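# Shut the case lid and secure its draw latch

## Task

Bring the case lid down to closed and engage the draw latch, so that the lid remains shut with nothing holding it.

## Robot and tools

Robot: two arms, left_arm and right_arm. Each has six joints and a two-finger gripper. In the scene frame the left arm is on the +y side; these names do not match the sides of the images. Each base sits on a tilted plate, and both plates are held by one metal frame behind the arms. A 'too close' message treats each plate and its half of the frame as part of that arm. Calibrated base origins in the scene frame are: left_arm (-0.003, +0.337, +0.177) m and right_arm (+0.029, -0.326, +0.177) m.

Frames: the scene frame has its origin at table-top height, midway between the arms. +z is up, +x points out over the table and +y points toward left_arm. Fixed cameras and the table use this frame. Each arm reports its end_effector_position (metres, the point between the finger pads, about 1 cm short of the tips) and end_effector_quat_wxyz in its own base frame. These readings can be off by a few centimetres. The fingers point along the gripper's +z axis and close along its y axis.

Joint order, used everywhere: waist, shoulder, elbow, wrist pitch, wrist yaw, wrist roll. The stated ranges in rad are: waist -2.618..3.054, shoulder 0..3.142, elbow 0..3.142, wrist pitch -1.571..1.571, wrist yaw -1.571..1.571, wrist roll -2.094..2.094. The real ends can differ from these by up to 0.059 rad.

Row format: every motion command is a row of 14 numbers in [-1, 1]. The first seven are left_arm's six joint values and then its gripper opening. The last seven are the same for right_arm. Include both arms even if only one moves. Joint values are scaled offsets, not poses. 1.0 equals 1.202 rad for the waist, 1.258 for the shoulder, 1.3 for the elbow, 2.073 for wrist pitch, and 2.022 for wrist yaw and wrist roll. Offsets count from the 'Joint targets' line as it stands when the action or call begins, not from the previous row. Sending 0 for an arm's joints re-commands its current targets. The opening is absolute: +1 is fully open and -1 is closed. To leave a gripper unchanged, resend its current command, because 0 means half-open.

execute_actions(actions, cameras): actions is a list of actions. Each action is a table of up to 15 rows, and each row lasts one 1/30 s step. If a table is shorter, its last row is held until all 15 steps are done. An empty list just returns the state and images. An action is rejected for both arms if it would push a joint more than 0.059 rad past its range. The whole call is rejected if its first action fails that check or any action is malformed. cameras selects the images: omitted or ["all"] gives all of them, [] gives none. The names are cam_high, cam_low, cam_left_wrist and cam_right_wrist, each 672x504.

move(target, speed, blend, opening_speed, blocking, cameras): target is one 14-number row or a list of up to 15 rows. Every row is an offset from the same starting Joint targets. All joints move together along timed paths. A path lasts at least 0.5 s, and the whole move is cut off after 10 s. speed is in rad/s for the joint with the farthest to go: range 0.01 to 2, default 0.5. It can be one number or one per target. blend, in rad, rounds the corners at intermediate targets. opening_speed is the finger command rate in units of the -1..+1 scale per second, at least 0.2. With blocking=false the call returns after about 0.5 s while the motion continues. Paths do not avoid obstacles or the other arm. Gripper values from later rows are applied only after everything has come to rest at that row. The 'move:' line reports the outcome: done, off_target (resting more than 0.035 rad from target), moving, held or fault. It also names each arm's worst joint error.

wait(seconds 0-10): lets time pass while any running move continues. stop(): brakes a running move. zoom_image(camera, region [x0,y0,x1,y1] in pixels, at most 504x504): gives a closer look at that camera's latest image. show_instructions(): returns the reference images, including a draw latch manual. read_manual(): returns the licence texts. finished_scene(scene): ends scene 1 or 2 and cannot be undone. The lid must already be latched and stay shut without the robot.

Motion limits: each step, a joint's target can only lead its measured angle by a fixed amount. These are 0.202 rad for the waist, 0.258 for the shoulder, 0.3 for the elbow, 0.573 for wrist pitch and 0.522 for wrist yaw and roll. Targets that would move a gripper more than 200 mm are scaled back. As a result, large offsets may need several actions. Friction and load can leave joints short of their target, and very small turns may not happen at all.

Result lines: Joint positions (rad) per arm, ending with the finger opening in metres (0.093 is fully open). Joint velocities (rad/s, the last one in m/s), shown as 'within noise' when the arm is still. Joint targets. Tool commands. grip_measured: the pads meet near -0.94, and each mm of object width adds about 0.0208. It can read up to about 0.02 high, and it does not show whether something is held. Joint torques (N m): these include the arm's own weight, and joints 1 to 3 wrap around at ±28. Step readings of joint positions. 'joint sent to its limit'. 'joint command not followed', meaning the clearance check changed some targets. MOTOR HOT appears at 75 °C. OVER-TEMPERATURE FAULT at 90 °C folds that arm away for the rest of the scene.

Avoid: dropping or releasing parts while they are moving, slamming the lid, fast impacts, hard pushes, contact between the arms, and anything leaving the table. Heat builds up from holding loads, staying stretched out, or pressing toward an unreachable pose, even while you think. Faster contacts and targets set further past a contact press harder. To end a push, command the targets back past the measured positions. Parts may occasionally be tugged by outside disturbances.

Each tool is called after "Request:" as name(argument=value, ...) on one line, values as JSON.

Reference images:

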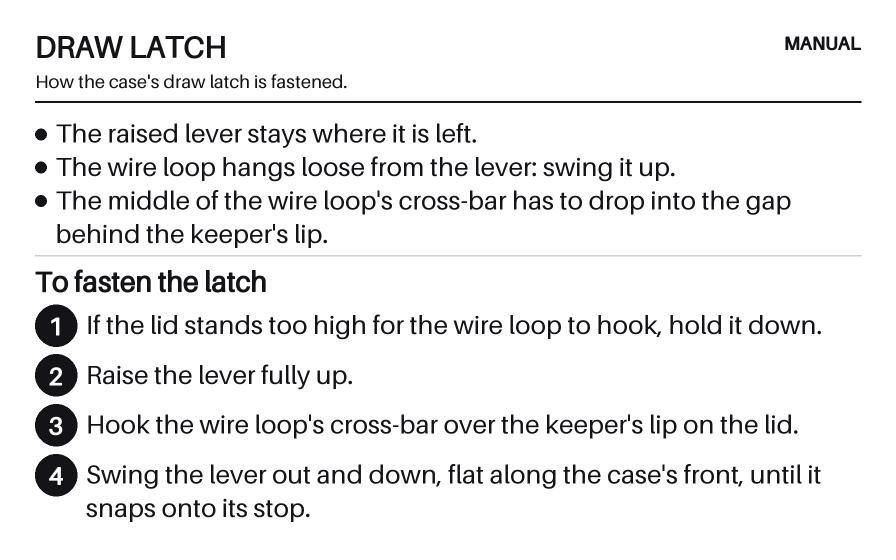

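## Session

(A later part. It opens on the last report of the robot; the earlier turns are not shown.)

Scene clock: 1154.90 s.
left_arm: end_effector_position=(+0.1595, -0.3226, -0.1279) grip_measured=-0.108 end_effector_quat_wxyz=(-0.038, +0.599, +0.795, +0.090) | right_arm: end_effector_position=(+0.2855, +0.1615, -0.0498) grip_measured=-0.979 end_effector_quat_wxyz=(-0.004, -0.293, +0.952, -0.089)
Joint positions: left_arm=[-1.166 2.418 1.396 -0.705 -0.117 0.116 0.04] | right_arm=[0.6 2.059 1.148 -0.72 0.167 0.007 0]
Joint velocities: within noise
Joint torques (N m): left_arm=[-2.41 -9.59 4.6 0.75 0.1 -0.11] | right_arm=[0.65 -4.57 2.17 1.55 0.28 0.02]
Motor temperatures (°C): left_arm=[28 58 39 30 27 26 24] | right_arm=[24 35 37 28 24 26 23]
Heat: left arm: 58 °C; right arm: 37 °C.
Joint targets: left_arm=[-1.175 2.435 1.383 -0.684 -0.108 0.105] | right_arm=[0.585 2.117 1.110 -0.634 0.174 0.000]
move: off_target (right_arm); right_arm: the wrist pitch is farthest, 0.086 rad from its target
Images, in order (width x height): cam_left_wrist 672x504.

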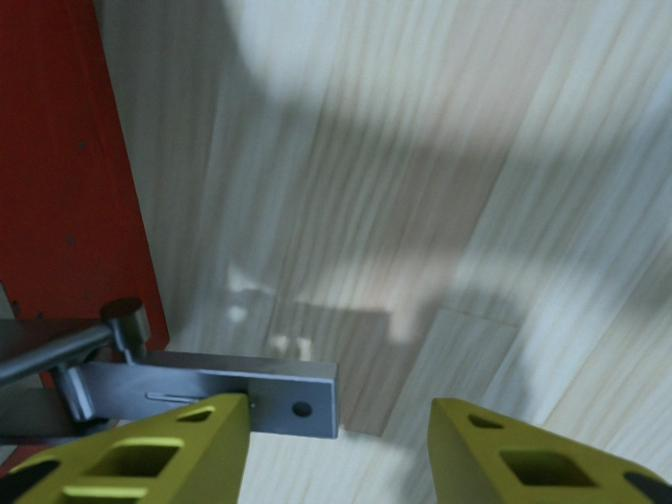

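Request:
move(target=[0.0083,0.0469,-0.0115,0.0357,0,0.0025,-0.11,0,0,0,0,0,0,-1], speed=0.1, cameras=["cam_left_wrist","cam_low"])

Request:
zoom_image(camera="cam_low", region=[290, 200, 370, 270])

Scene clock: 1158.90 s.
left_arm: end_effector_position=(+0.1579, -0.3191, -0.1481) grip_measured=-0.108 end_effector_quat_wxyz=(-0.040, +0.599, +0.795, +0.090) | right_arm: end_effector_position=(+0.2855, +0.1615, -0.0498) grip_measured=-0.979 end_effector_quat_wxyz=(-0.004, -0.293, +0.952, -0.089)
Joint positions: left_arm=[-1.166 2.467 1.383 -0.647 -0.117 0.115 0.04] | right_arm=[0.6 2.059 1.148 -0.72 0.167 0.007 0]
Joint velocities: within noise
Joint torques (N m): left_arm=[-1.54 -8.79 4.1 0.94 0.09 -0.03] | right_arm=[0.66 -4.59 2.17 1.56 0.28 0.02]
Motor temperatures (°C): left_arm=[28 59 39 29 27 26 24] | right_arm=[24 35 36 28 24 26 23]
Heat: left arm: 59 °C; right arm: 36 °C.
Joint targets: left_arm=[-1.165 2.495 1.368 -0.609 -0.108 0.110] | right_arm=[0.585 2.117 1.110 -0.634 0.174 0.000]
move: off_target (left_arm, right_arm); left_arm: the wrist pitch is farthest, 0.037 rad from its target; right_arm: the wrist pitch is farthest, 0.086 rad from its target
Images, in order (width x height): cam_low 672x504, cam_left_wrist 672x504.

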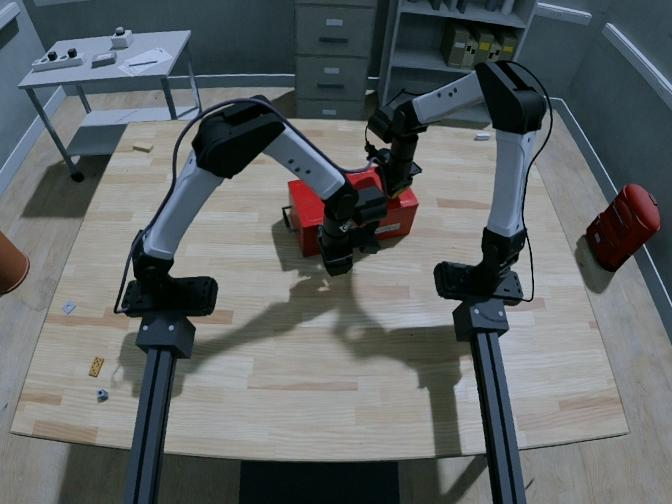

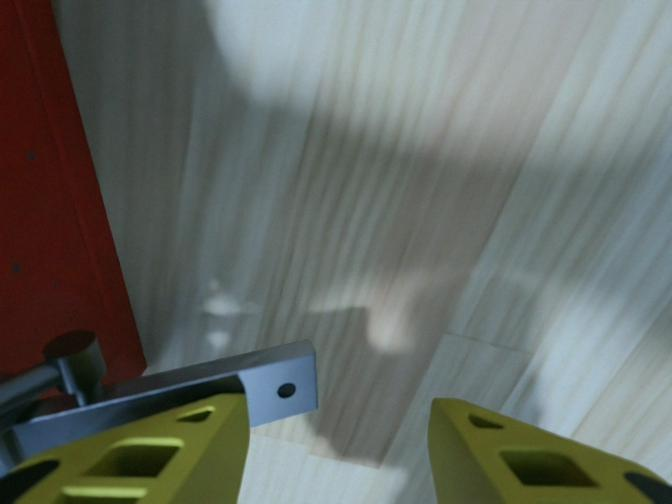

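Scaled by 6.300 from the camera's 672x504 image, which has a finer 960x720 frame.

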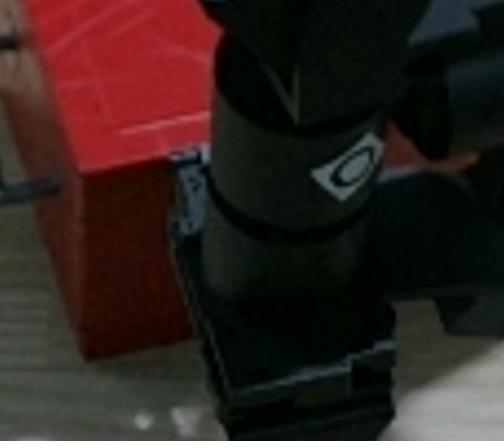

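Request:
move(target=[[0,-0.2,0.05,0,0,0,-0.11,0,0,0,0,0,0,-1],[-0.1206,-0.155,0.02,-0.1201,-0.3076,-0.8556,-0.11,0,0,0,0,0,0,-1]], speed=1.0, blend=0.05, cameras=["cam_left_wrist"])

Request:
zoom_image(camera="cam_left_wrist", region=[240, 180, 500, 420])

Scene clock: 1164.60 s.
left_arm: end_effector_position=(+0.2037, -0.3228, -0.0357) grip_measured=-0.108 end_effector_quat_wxyz=(+0.340, -0.117, +0.927, +0.110) | right_arm: end_effector_position=(+0.2855, +0.1615, -0.0498) grip_measured=-0.979 end_effector_quat_wxyz=(-0.004, -0.293, +0.952, -0.089)
Joint positions: left_arm=[-1.302 2.284 1.406 -0.843 -0.717 -1.609 0.04] | right_arm=[0.6 2.059 1.148 -0.72 0.167 0.007 0]
Joint velocities: within noise
Joint torques (N m): left_arm=[-2.17 -9.07 5.09 0.27 -0.5 -0.11] | right_arm=[0.65 -4.59 2.17 1.56 0.28 0.01]
Motor temperatures (°C): left_arm=[28 59 39 29 27 26 23] | right_arm=[24 34 36 28 24 26 23]
Heat: left arm: 59 °C; right arm: 36 °C.
Joint targets: left_arm=[-1.310 2.300 1.394 -0.858 -0.730 -1.620] | right_arm=[0.585 2.117 1.110 -0.634 0.174 0.000]
move: off_target (right_arm); right_arm: the wrist pitch is farthest, 0.086 rad from its target
Images, in order (width x height): cam_left_wrist 672x504.

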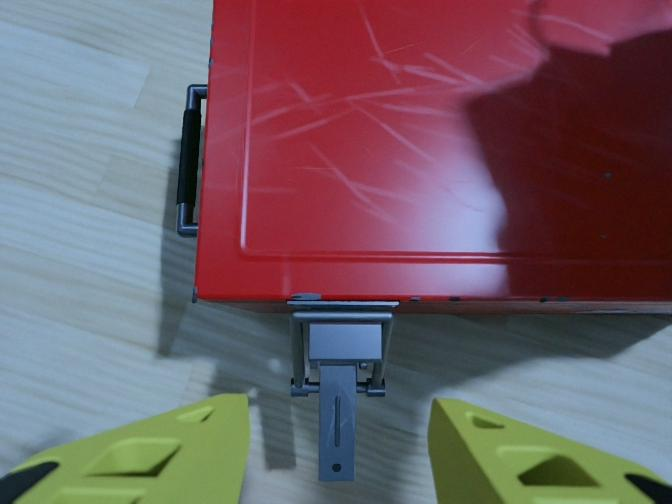

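Scaled by 1.938 from the camera's 672x504 image, which has a finer 960x720 frame.

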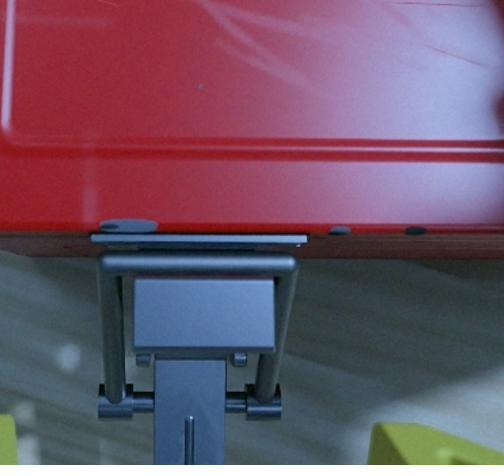

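Request:
move(target=[-0.054,-0.04,0.0185,0.03,0.0079,0.8,-1,0,0,0,0,0,0,-1], speed=2, cameras=[])

Request:
move(target=[0,0.2069,0,0.0318,0,0.7133,-1,0,0,0,0,0,0,-1], speed=1.5, cameras=["cam_left_wrist"])

Scene clock: 1188.20 s.
left_arm: end_effector_position=(+0.1835, -0.3404, -0.0364) grip_measured=-0.991 end_effector_quat_wxyz=(+0.178, +0.602, +0.715, +0.307) | right_arm: end_effector_position=(+0.2855, +0.1615, -0.0498) grip_measured=-0.979 end_effector_quat_wxyz=(-0.004, -0.293, +0.952, -0.089)
Joint positions: left_arm=[-1.367 2.284 1.406 -0.817 -0.718 -0.013 0] | right_arm=[0.6 2.059 1.148 -0.72 0.167 0.007 0]
Joint velocities: within noise
Joint torques (N m): left_arm=[-2.06 -13.74 7.62 0.85 -0.31 0.1] | right_arm=[0.65 -4.56 2.17 1.56 0.28 0.02]
Motor temperatures (°C): left_arm=[28 60 39 29 27 26 23] | right_arm=[24 34 36 29 24 26 23]
Heat: left arm: 60 °C; right arm: 36 °C.
Joint targets: left_arm=[-1.375 2.249 1.418 -0.796 -0.714 -0.003] | right_arm=[0.585 2.117 1.110 -0.634 0.174 0.000]
move: off_target (right_arm); right_arm: the wrist pitch is farthest, 0.086 rad from its target
No camera images: "cameras" was empty.

Scene clock: 1190.23 s.
left_arm: end_effector_position=(+0.1782, -0.3148, -0.1108) grip_measured=-0.991 end_effector_quat_wxyz=(-0.135, +0.922, +0.114, +0.344) | right_arm: end_effector_position=(+0.2855, +0.1615, -0.0498) grip_measured=-0.979 end_effector_quat_wxyz=(-0.004, -0.293, +0.952, -0.089)
Joint positions: left_arm=[-1.367 2.496 1.406 -0.748 -0.718 1.428 0] | right_arm=[0.6 2.059 1.148 -0.72 0.167 0.007 0]
Joint velocities: within noise
Joint torques (N m): left_arm=[-2.07 -9.98 6.58 0.43 -0.26 0.15] | right_arm=[0.65 -4.57 2.15 1.56 0.28 0.02]
Motor temperatures (°C): left_arm=[28 60 39 29 27 26 23] | right_arm=[24 34 36 29 24 26 23]
Heat: left arm: 60 °C; right arm: 36 °C.
Joint targets: left_arm=[-1.375 2.509 1.418 -0.730 -0.714 1.440] | right_arm=[0.585 2.117 1.110 -0.634 0.174 0.000]
move: off_target (right_arm); right_arm: the wrist pitch is farthest, 0.086 rad from its target
Images, in order (width x height): cam_left_wrist 672x504.

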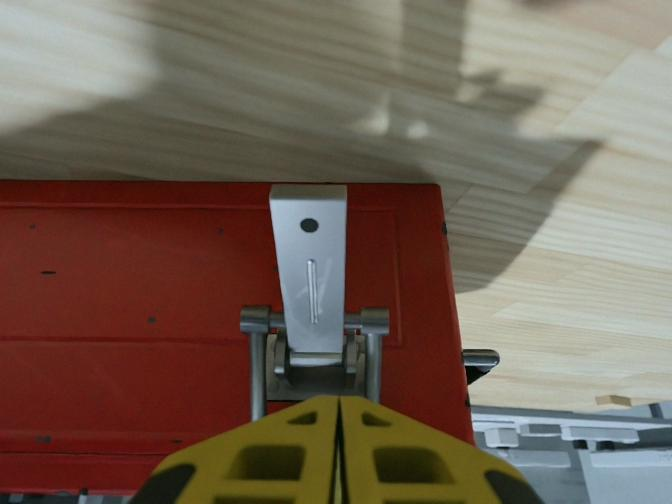

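Request:
move(target=[[0.0058,0.0866,0.0054,0.0376,-0.001,0.005,-1,0,0,0,0,0,0,-1],[0.0058,0.1264,0.0065,0.0613,-0.0015,0.005,-1,0,0,0,0,0,0,-1],[0.0225,0.1582,0.0031,0.0907,-0.0035,0.0148,-1,0,0,0,0,0,0,-1]], speed=0.15, blend=0.02, cameras=["cam_left_wrist"])

Scene clock: 1201.57 s.
left_arm: end_effector_position=(+0.1813, -0.2934, -0.1617) grip_measured=-0.991 end_effector_quat_wxyz=(-0.169, +0.911, +0.085, +0.367) | right_arm: end_effector_position=(+0.2855, +0.1615, -0.0498) grip_measured=-0.979 end_effector_quat_wxyz=(-0.004, -0.293, +0.952, -0.089)
Joint positions: left_arm=[-1.367 2.66 1.406 -0.649 -0.777 1.452 0] | right_arm=[0.6 2.059 1.148 -0.72 0.167 0.007 0]
Joint velocities: within noise
Joint torques (N m): left_arm=[0.34 -7.05 6.17 1.39 0.22 0.22] | right_arm=[0.66 -4.57 2.17 1.56 0.28 0.02]
Motor temperatures (°C): left_arm=[28 58 39 29 27 26 24] | right_arm=[24 34 36 29 24 26 23]
Heat: left arm: 58 °C; right arm: 36 °C.
Joint targets: left_arm=[-1.347 2.709 1.422 -0.542 -0.721 1.470] | right_arm=[0.585 2.117 1.110 -0.634 0.174 0.000]
move: off_target (left_arm, right_arm); left_arm: the wrist pitch is farthest, 0.107 rad from its target; right_arm: the wrist pitch is farthest, 0.086 rad from its target
Images, in order (width x height): cam_left_wrist 672x504.

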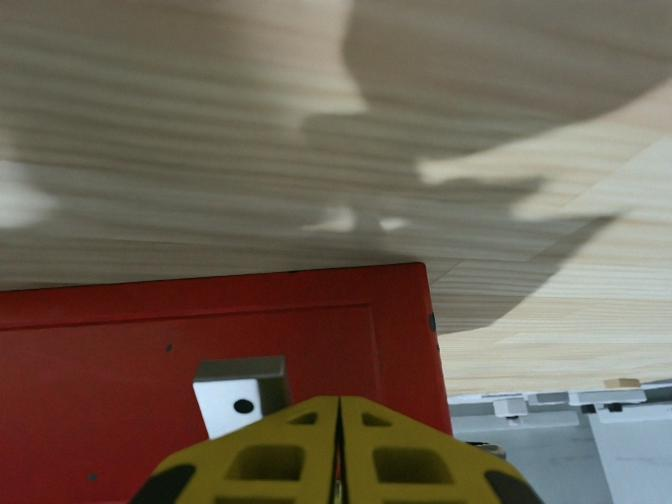

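Request:
move(target=[[0,-0.17,0,-0.09,0,0,-1,0,0,0,0,0,0,-1],[-0.0233,-0.1359,0.0458,-0.1078,0.0035,-0.0148,-1,0,0,0,0,0,0,-1]], speed=0.4, cameras=["cam_left_wrist"])

Scene clock: 1208.60 s.
left_arm: end_effector_position=(+0.1791, -0.3227, -0.1211) grip_measured=-0.991 end_effector_quat_wxyz=(-0.139, +0.923, +0.102, +0.344) | right_arm: end_effector_position=(+0.2855, +0.1615, -0.0498) grip_measured=-0.979 end_effector_quat_wxyz=(-0.004, -0.293, +0.952, -0.089)
Joint positions: left_arm=[-1.37 2.545 1.456 -0.749 -0.721 1.451 0] | right_arm=[0.6 2.059 1.148 -0.72 0.167 0.007 0]
Joint velocities: within noise
Joint torques (N m): left_arm=[-1.85 -12.27 7.99 0.05 -0.23 -0.1] | right_arm=[0.65 -4.59 2.17 1.56 0.28 0.01]
Motor temperatures (°C): left_arm=[28 58 40 29 27 26 24] | right_arm=[24 34 36 29 24 26 23]
Heat: left arm: 58 °C; right arm: 36 °C.
Joint targets: left_arm=[-1.375 2.538 1.482 -0.766 -0.714 1.440] | right_arm=[0.585 2.117 1.110 -0.634 0.174 0.000]
move: off_target (right_arm); right_arm: the wrist pitch is farthest, 0.086 rad from its target
Images, in order (width x height): cam_left_wrist 672x504.

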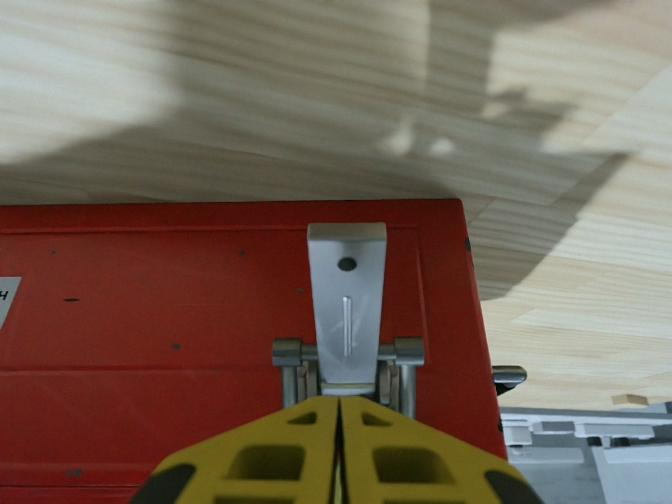

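Request:
move(target=[[0.0067,0.0485,-0.0531,0.0574,-0.001,0.005,-1,0,0,0,0,0,0,-1],[0.0071,0.089,-0.0519,0.081,-0.0015,0.005,-1,0,0,0,0,0,0,-1]], speed=0.15, blend=0.02, cameras=["cam_left_wrist"])

Scene clock: 1219.53 s.
left_arm: end_effector_position=(+0.1796, -0.3133, -0.1493) grip_measured=-0.991 end_effector_quat_wxyz=(-0.138, +0.920, +0.100, +0.353) | right_arm: end_effector_position=(+0.2855, +0.1615, -0.0498) grip_measured=-0.979 end_effector_quat_wxyz=(-0.004, -0.293, +0.952, -0.089)
Joint positions: left_arm=[-1.37 2.612 1.425 -0.651 -0.74 1.45 0] | right_arm=[0.6 2.059 1.148 -0.72 0.167 0.007 0]
Joint velocities: within noise
Joint torques (N m): left_arm=[-1.1 -8.23 3.89 0.87 -0.09 0.02] | right_arm=[0.65 -4.59 2.17 1.56 0.28 0.02]
Motor temperatures (°C): left_arm=[28 58 40 29 27 26 24] | right_arm=[24 34 36 29 24 26 23]
Heat: left arm: 58 °C; right arm: 36 °C.
Joint targets: left_arm=[-1.367 2.649 1.414 -0.598 -0.717 1.450] | right_arm=[0.585 2.117 1.110 -0.634 0.174 0.000]
move: off_target (left_arm, right_arm); left_arm: the wrist pitch is farthest, 0.053 rad from its target; right_arm: the wrist pitch is farthest, 0.086 rad from its target
Images, in order (width x height): cam_left_wrist 672x504.

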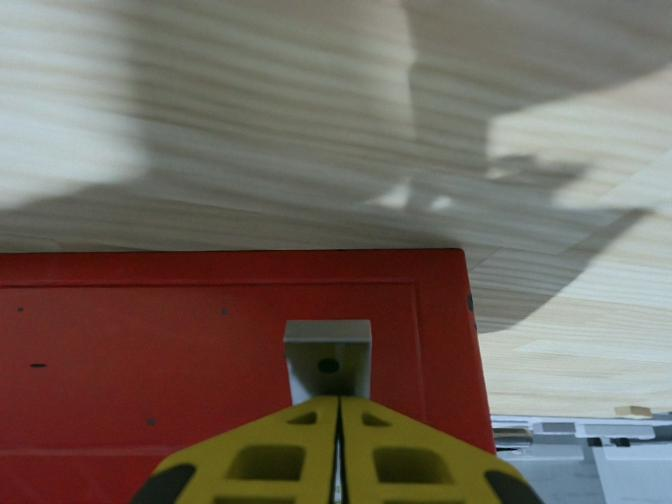

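Request:
move(target=[0.02,0.065,-0.003,0.05,-0.0114,0.0099,-1,0,0,0,0,0,0,-1], speed=0.15, cameras=["cam_left_wrist"])

Scene clock: 1224.87 s.
left_arm: end_effector_position=(+0.1876, -0.3106, -0.1690) grip_measured=-0.991 end_effector_quat_wxyz=(-0.132, +0.909, +0.094, +0.384) | right_arm: end_effector_position=(+0.2855, +0.1615, -0.0498) grip_measured=-0.979 end_effector_quat_wxyz=(-0.004, -0.293, +0.952, -0.089)
Joint positions: left_arm=[-1.369 2.684 1.425 -0.564 -0.807 1.457 0] | right_arm=[0.6 2.059 1.148 -0.72 0.167 0.007 0]
Joint velocities: within noise
Joint torques (N m): left_arm=[0.85 -7.47 3.26 1.1 0.3 0.16] | right_arm=[0.65 -4.57 2.17 1.56 0.28 0.01]
Motor temperatures (°C): left_arm=[28 58 39 29 27 26 24] | right_arm=[24 34 36 29 24 26 23]
Heat: left arm: 58 °C; right arm: 36 °C.
Joint targets: left_arm=[-1.343 2.731 1.410 -0.494 -0.740 1.470] | right_arm=[0.585 2.117 1.110 -0.634 0.174 0.000]
move: off_target (left_arm, right_arm); left_arm: the wrist pitch is farthest, 0.069 rad from its target; right_arm: the wrist pitch is farthest, 0.086 rad from its target
Images, in order (width x height): cam_left_wrist 672x504.

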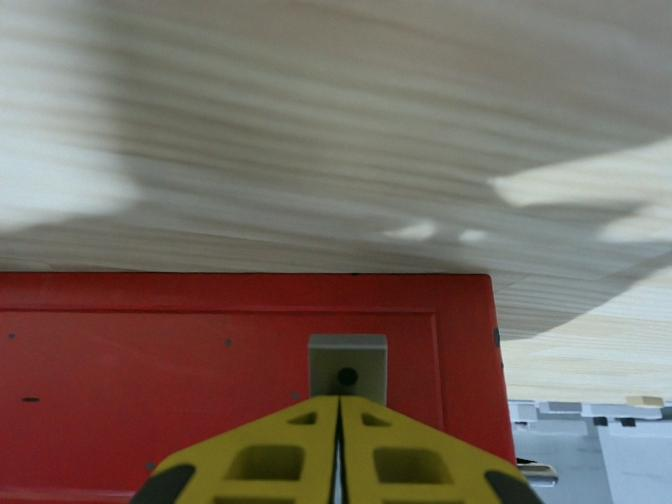

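Request:
move(target=[[0.035,0.015,-0.012,0.04,0.008,0.02,-1,0,0,0,0,0,0,-1],[0.075,0.02,-0.02,0.07,0.01,0.05,-1,0,0,0,0,0,0,-1]], speed=0.15, cameras=["cam_left_wrist"])

Scene clock: 1230.83 s.
left_arm: end_effector_position=(+0.2121, -0.2978, -0.2057) grip_measured=-0.991 end_effector_quat_wxyz=(-0.118, +0.925, +0.124, +0.339) | right_arm: end_effector_position=(+0.2856, +0.1616, -0.0498) grip_measured=-0.979 end_effector_quat_wxyz=(-0.004, -0.293, +0.952, -0.089)
Joint positions: left_arm=[-1.261 2.736 1.394 -0.372 -0.722 1.559 0] | right_arm=[0.6 2.059 1.148 -0.72 0.167 0.007 0]
Joint velocities: within noise
Joint torques (N m): left_arm=[-0.8 -9.99 3.4 0.75 -0.27 0.14] | right_arm=[0.65 -4.57 2.15 1.56 0.28 0.01]
Motor temperatures (°C): left_arm=[28 57 39 29 27 26 24] | right_arm=[24 34 36 29 24 26 23]
Heat: left arm: 57 °C; right arm: 36 °C.
Joint targets: left_arm=[-1.253 2.756 1.384 -0.349 -0.720 1.571] | right_arm=[0.585 2.117 1.110 -0.633 0.174 0.000]
move: off_target (right_arm); right_arm: the wrist pitch is farthest, 0.086 rad from its target
Images, in order (width x height): cam_left_wrist 672x504.

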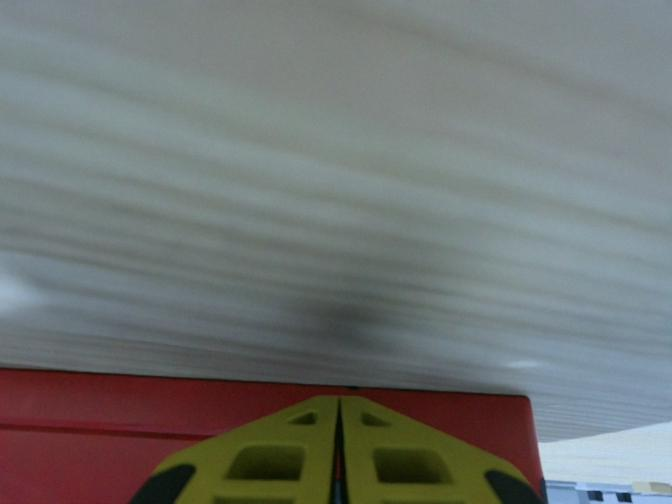

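Request:
move(target=[[-0.05,-0.06,0,-0.05,0,-0.03,-1,0,0,0,0,0,0,-1],[-0.1,-0.3,0.03,-0.17,0,-0.06,-1,0,0,0,0,0,0,-1]], speed=0.5, blend=0.02, cameras=["cam_left_wrist"])

Scene clock: 1235.70 s.
left_arm: end_effector_position=(+0.1832, -0.3385, -0.0890) grip_measured=-0.991 end_effector_quat_wxyz=(-0.082, +0.926, +0.121, +0.348) | right_arm: end_effector_position=(+0.2856, +0.1616, -0.0498) grip_measured=-0.979 end_effector_quat_wxyz=(-0.004, -0.293, +0.952, -0.089)
Joint positions: left_arm=[-1.368 2.42 1.394 -0.686 -0.721 1.461 0] | right_arm=[0.6 2.059 1.148 -0.72 0.167 0.007 0]
Joint velocities: within noise
Joint torques (N m): left_arm=[-1.89 -14.83 8.72 0.32 -0.3 -0.11] | right_arm=[0.66 -4.59 2.15 1.55 0.28 0.01]
Motor temperatures (°C): left_arm=[28 58 39 29 27 26 24] | right_arm=[24 34 36 29 24 26 23]
Heat: left arm: 58 °C; right arm: 36 °C.
Joint targets: left_arm=[-1.373 2.379 1.424 -0.701 -0.719 1.450] | right_arm=[0.585 2.117 1.110 -0.633 0.174 0.000]
move: off_target (left_arm, right_arm); left_arm: the shoulder is farthest, 0.041 rad from its target; right_arm: the wrist pitch is farthest, 0.087 rad from its target
Images, in order (width x height): cam_left_wrist 672x504.

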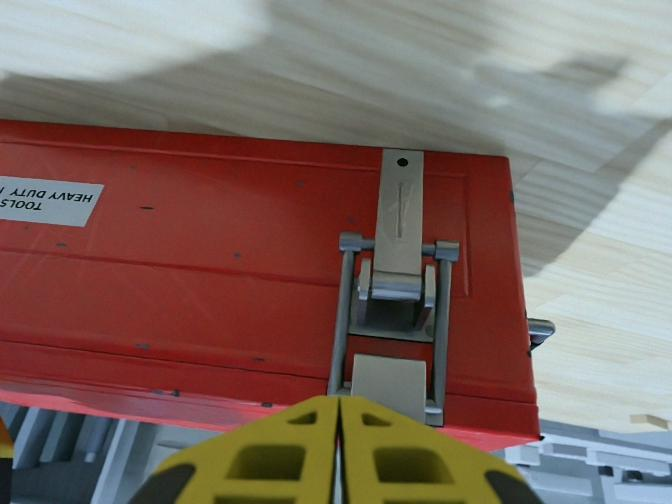

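Request:
zoom_image(camera="cam_left_wrist", region=[300, 130, 540, 430])

Scaled by 1.680 from the camera's 672x504 image, which has a finer 960x720 frame.

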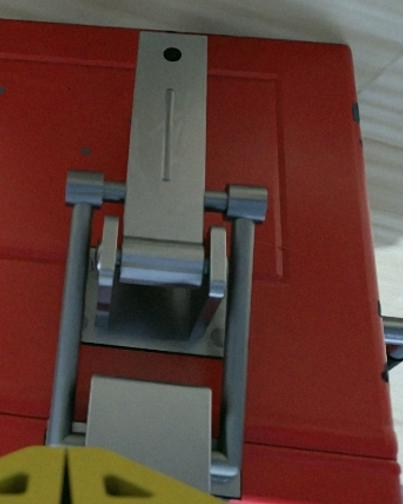

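Request:
move(target=[[0.0358,0.2,-0.0185,0.08,-0.003,0.02,-1,0,0,0,0,0,0,-1],[0.1,0.24,-0.035,0.122,-0.009,0.069,-1,0,0,0,0,0,0,-1]], speed=[0.4,0.15], blend=0.02, cameras=["cam_left_wrist"])

Scene clock: 1252.33 s.
left_arm: end_effector_position=(+0.2088, -0.3014, -0.1775) grip_measured=-0.991 end_effector_quat_wxyz=(-0.135, +0.927, +0.105, +0.334) | right_arm: end_effector_position=(+0.2856, +0.1616, -0.0498) grip_measured=-0.979 end_effector_quat_wxyz=(-0.004, -0.293, +0.952, -0.089)
Joint positions: left_arm=[-1.272 2.66 1.394 -0.482 -0.719 1.577 0] | right_arm=[0.6 2.059 1.148 -0.72 0.167 0.007 0]
Joint velocities: within noise
Joint torques (N m): left_arm=[0.12 -9.8 3.15 0.81 -0.48 0.16] | right_arm=[0.65 -4.57 2.17 1.55 0.28 0.01]
Motor temperatures (°C): left_arm=[28 68 40 28 27 26 24] | right_arm=[24 33 35 29 24 26 23]
Heat: left arm: 68 °C; right arm: 35 °C.
Joint targets: left_arm=[-1.253 2.681 1.378 -0.448 -0.738 1.589] | right_arm=[0.585 2.117 1.110 -0.633 0.174 0.000]
move: off_target (right_arm); right_arm: the wrist pitch is farthest, 0.087 rad from its target
Images, in order (width x height): cam_left_wrist 672x504.

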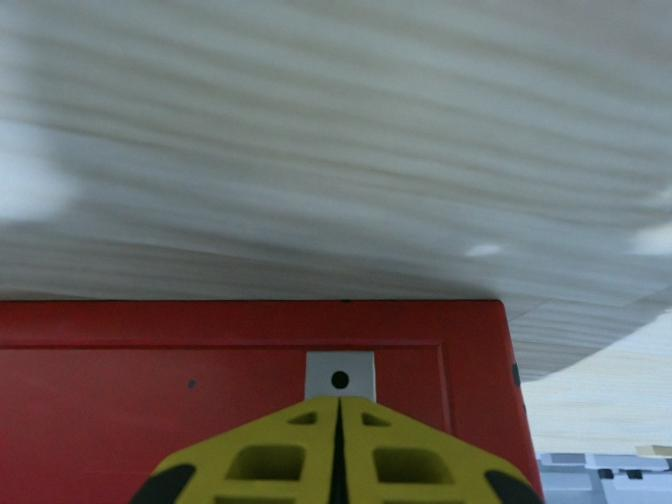

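Request:
move(target=[0.05,-0.003,-0.01,0.02,0.0,0.02,-1,0,0,0,0,0,0,-1], speed=0.15, cameras=["cam_left_wrist"])

Scene clock: 1256.03 s.
left_arm: end_effector_position=(+0.2181, -0.2948, -0.1846) grip_measured=-0.991 end_effector_quat_wxyz=(-0.133, +0.933, +0.115, +0.313) | right_arm: end_effector_position=(+0.2886, +0.1636, -0.0500) grip_measured=-0.979 end_effector_quat_wxyz=(+0.003, -0.293, +0.952, -0.086)
Joint positions: left_arm=[-1.227 2.66 1.379 -0.438 -0.68 1.618 0] | right_arm=[0.6 2.059 1.148 -0.705 0.167 0.007 0]
Joint velocities: within noise
Joint torques (N m): left_arm=[1.28 -10.09 3.32 0.81 -0.83 0.14] | right_arm=[0.65 -4.6 2.19 1.41 0.28 0.02]
Motor temperatures (°C): left_arm=[28 67 40 28 27 26 24] | right_arm=[24 33 35 29 24 26 23]
Heat: left arm: 67 °C; right arm: 35 °C.
Joint targets: left_arm=[-1.193 2.677 1.365 -0.407 -0.738 1.629] | right_arm=[0.585 2.117 1.110 -0.634 0.174 0.000]
move: off_target (left_arm, right_arm); left_arm: the wrist yaw is farthest, 0.058 rad from its target; right_arm: the wrist pitch is farthest, 0.072 rad from its target
Images, in order (width x height): cam_left_wrist 672x504.

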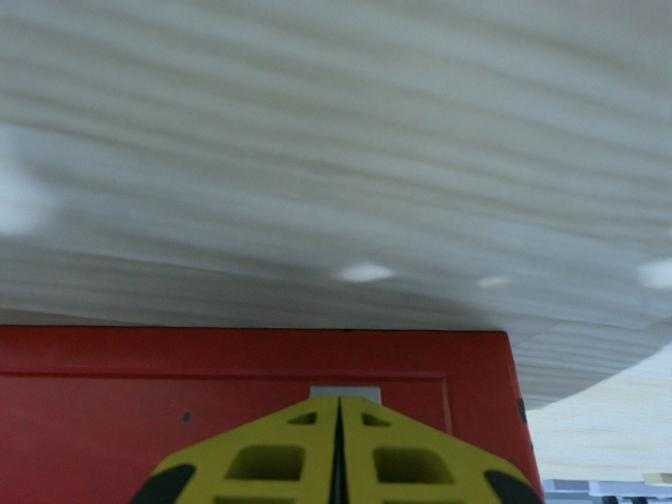

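Request:
move(target=[[-0.12,0,0,-0.05,0,-0.05,-1,0,0,0,0,0,0,-1],[-0.12,-0.3,0.03,-0.15,0,-0.1,-1,0,-0.15,0,0,0,0,-1],[-0.12,-0.75,0.15,-0.2,0,-0.1,-1,-0.3,-0.3,0.1,0,0,0,-1]], speed=0.7, blend=0.02, cameras=["cam_low","cam_high"])

Request:
zoom_image(camera="cam_low", region=[280, 180, 400, 265])

Request:
zoom_image(camera="cam_high", region=[250, 170, 480, 310])

Scene clock: 1262.27 s.
left_arm: end_effector_position=(+0.2068, -0.3842, +0.2112) grip_measured=-0.991 end_effector_quat_wxyz=(+0.235, +0.866, +0.258, +0.357) | right_arm: end_effector_position=(+0.3986, +0.0625, +0.0766) grip_measured=-0.979 end_effector_quat_wxyz=(+0.204, -0.090, +0.973, -0.059)
Joint positions: left_arm=[-1.338 1.745 1.535 -0.813 -0.733 1.438 0] | right_arm=[0.225 1.758 1.217 -0.635 0.168 0.007 0]
Joint velocities: within noise
Joint torques (N m): left_arm=[-1.1 -8.1 10.33 1.65 -0.27 -0.14] | right_arm=[1.76 -11.6 8.17 1.48 0.25 0.01]
Motor temperatures (°C): left_arm=[28 67 40 28 27 26 24] | right_arm=[24 34 36 29 24 26 23]
Heat: left arm: 67 °C; right arm: 36 °C.
Joint targets: left_arm=[-1.337 1.734 1.560 -0.822 -0.738 1.427] | right_arm=[0.224 1.739 1.240 -0.633 0.174 0.000]
move: done
Images, in order (width x height): cam_high 672x504, cam_low 672x504.

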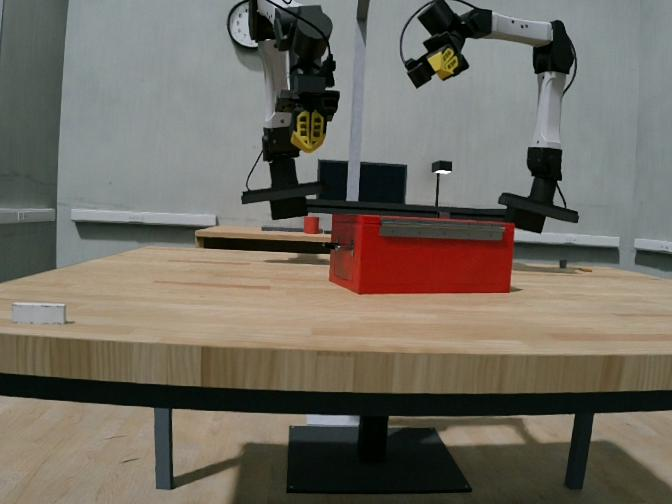

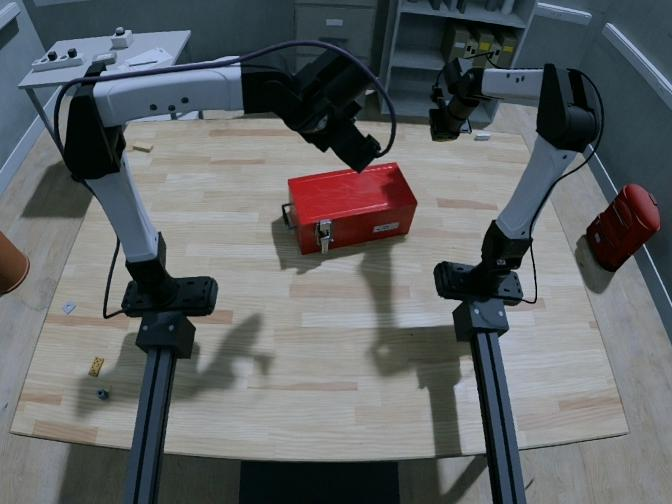

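Scaled by 4.200 from the camera's 672x504 image, which has a finer 960x720 frame.

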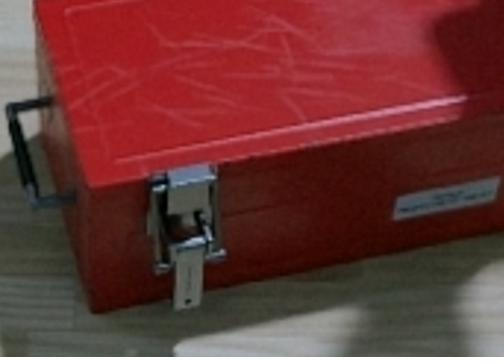

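Scaled by 2.191 from the camera's 672x504 image, which has a finer 960x720 frame.

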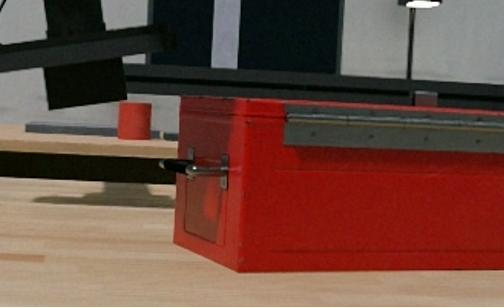

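Request:
finished_scene(scene=1)

The scene is finished: the task was done.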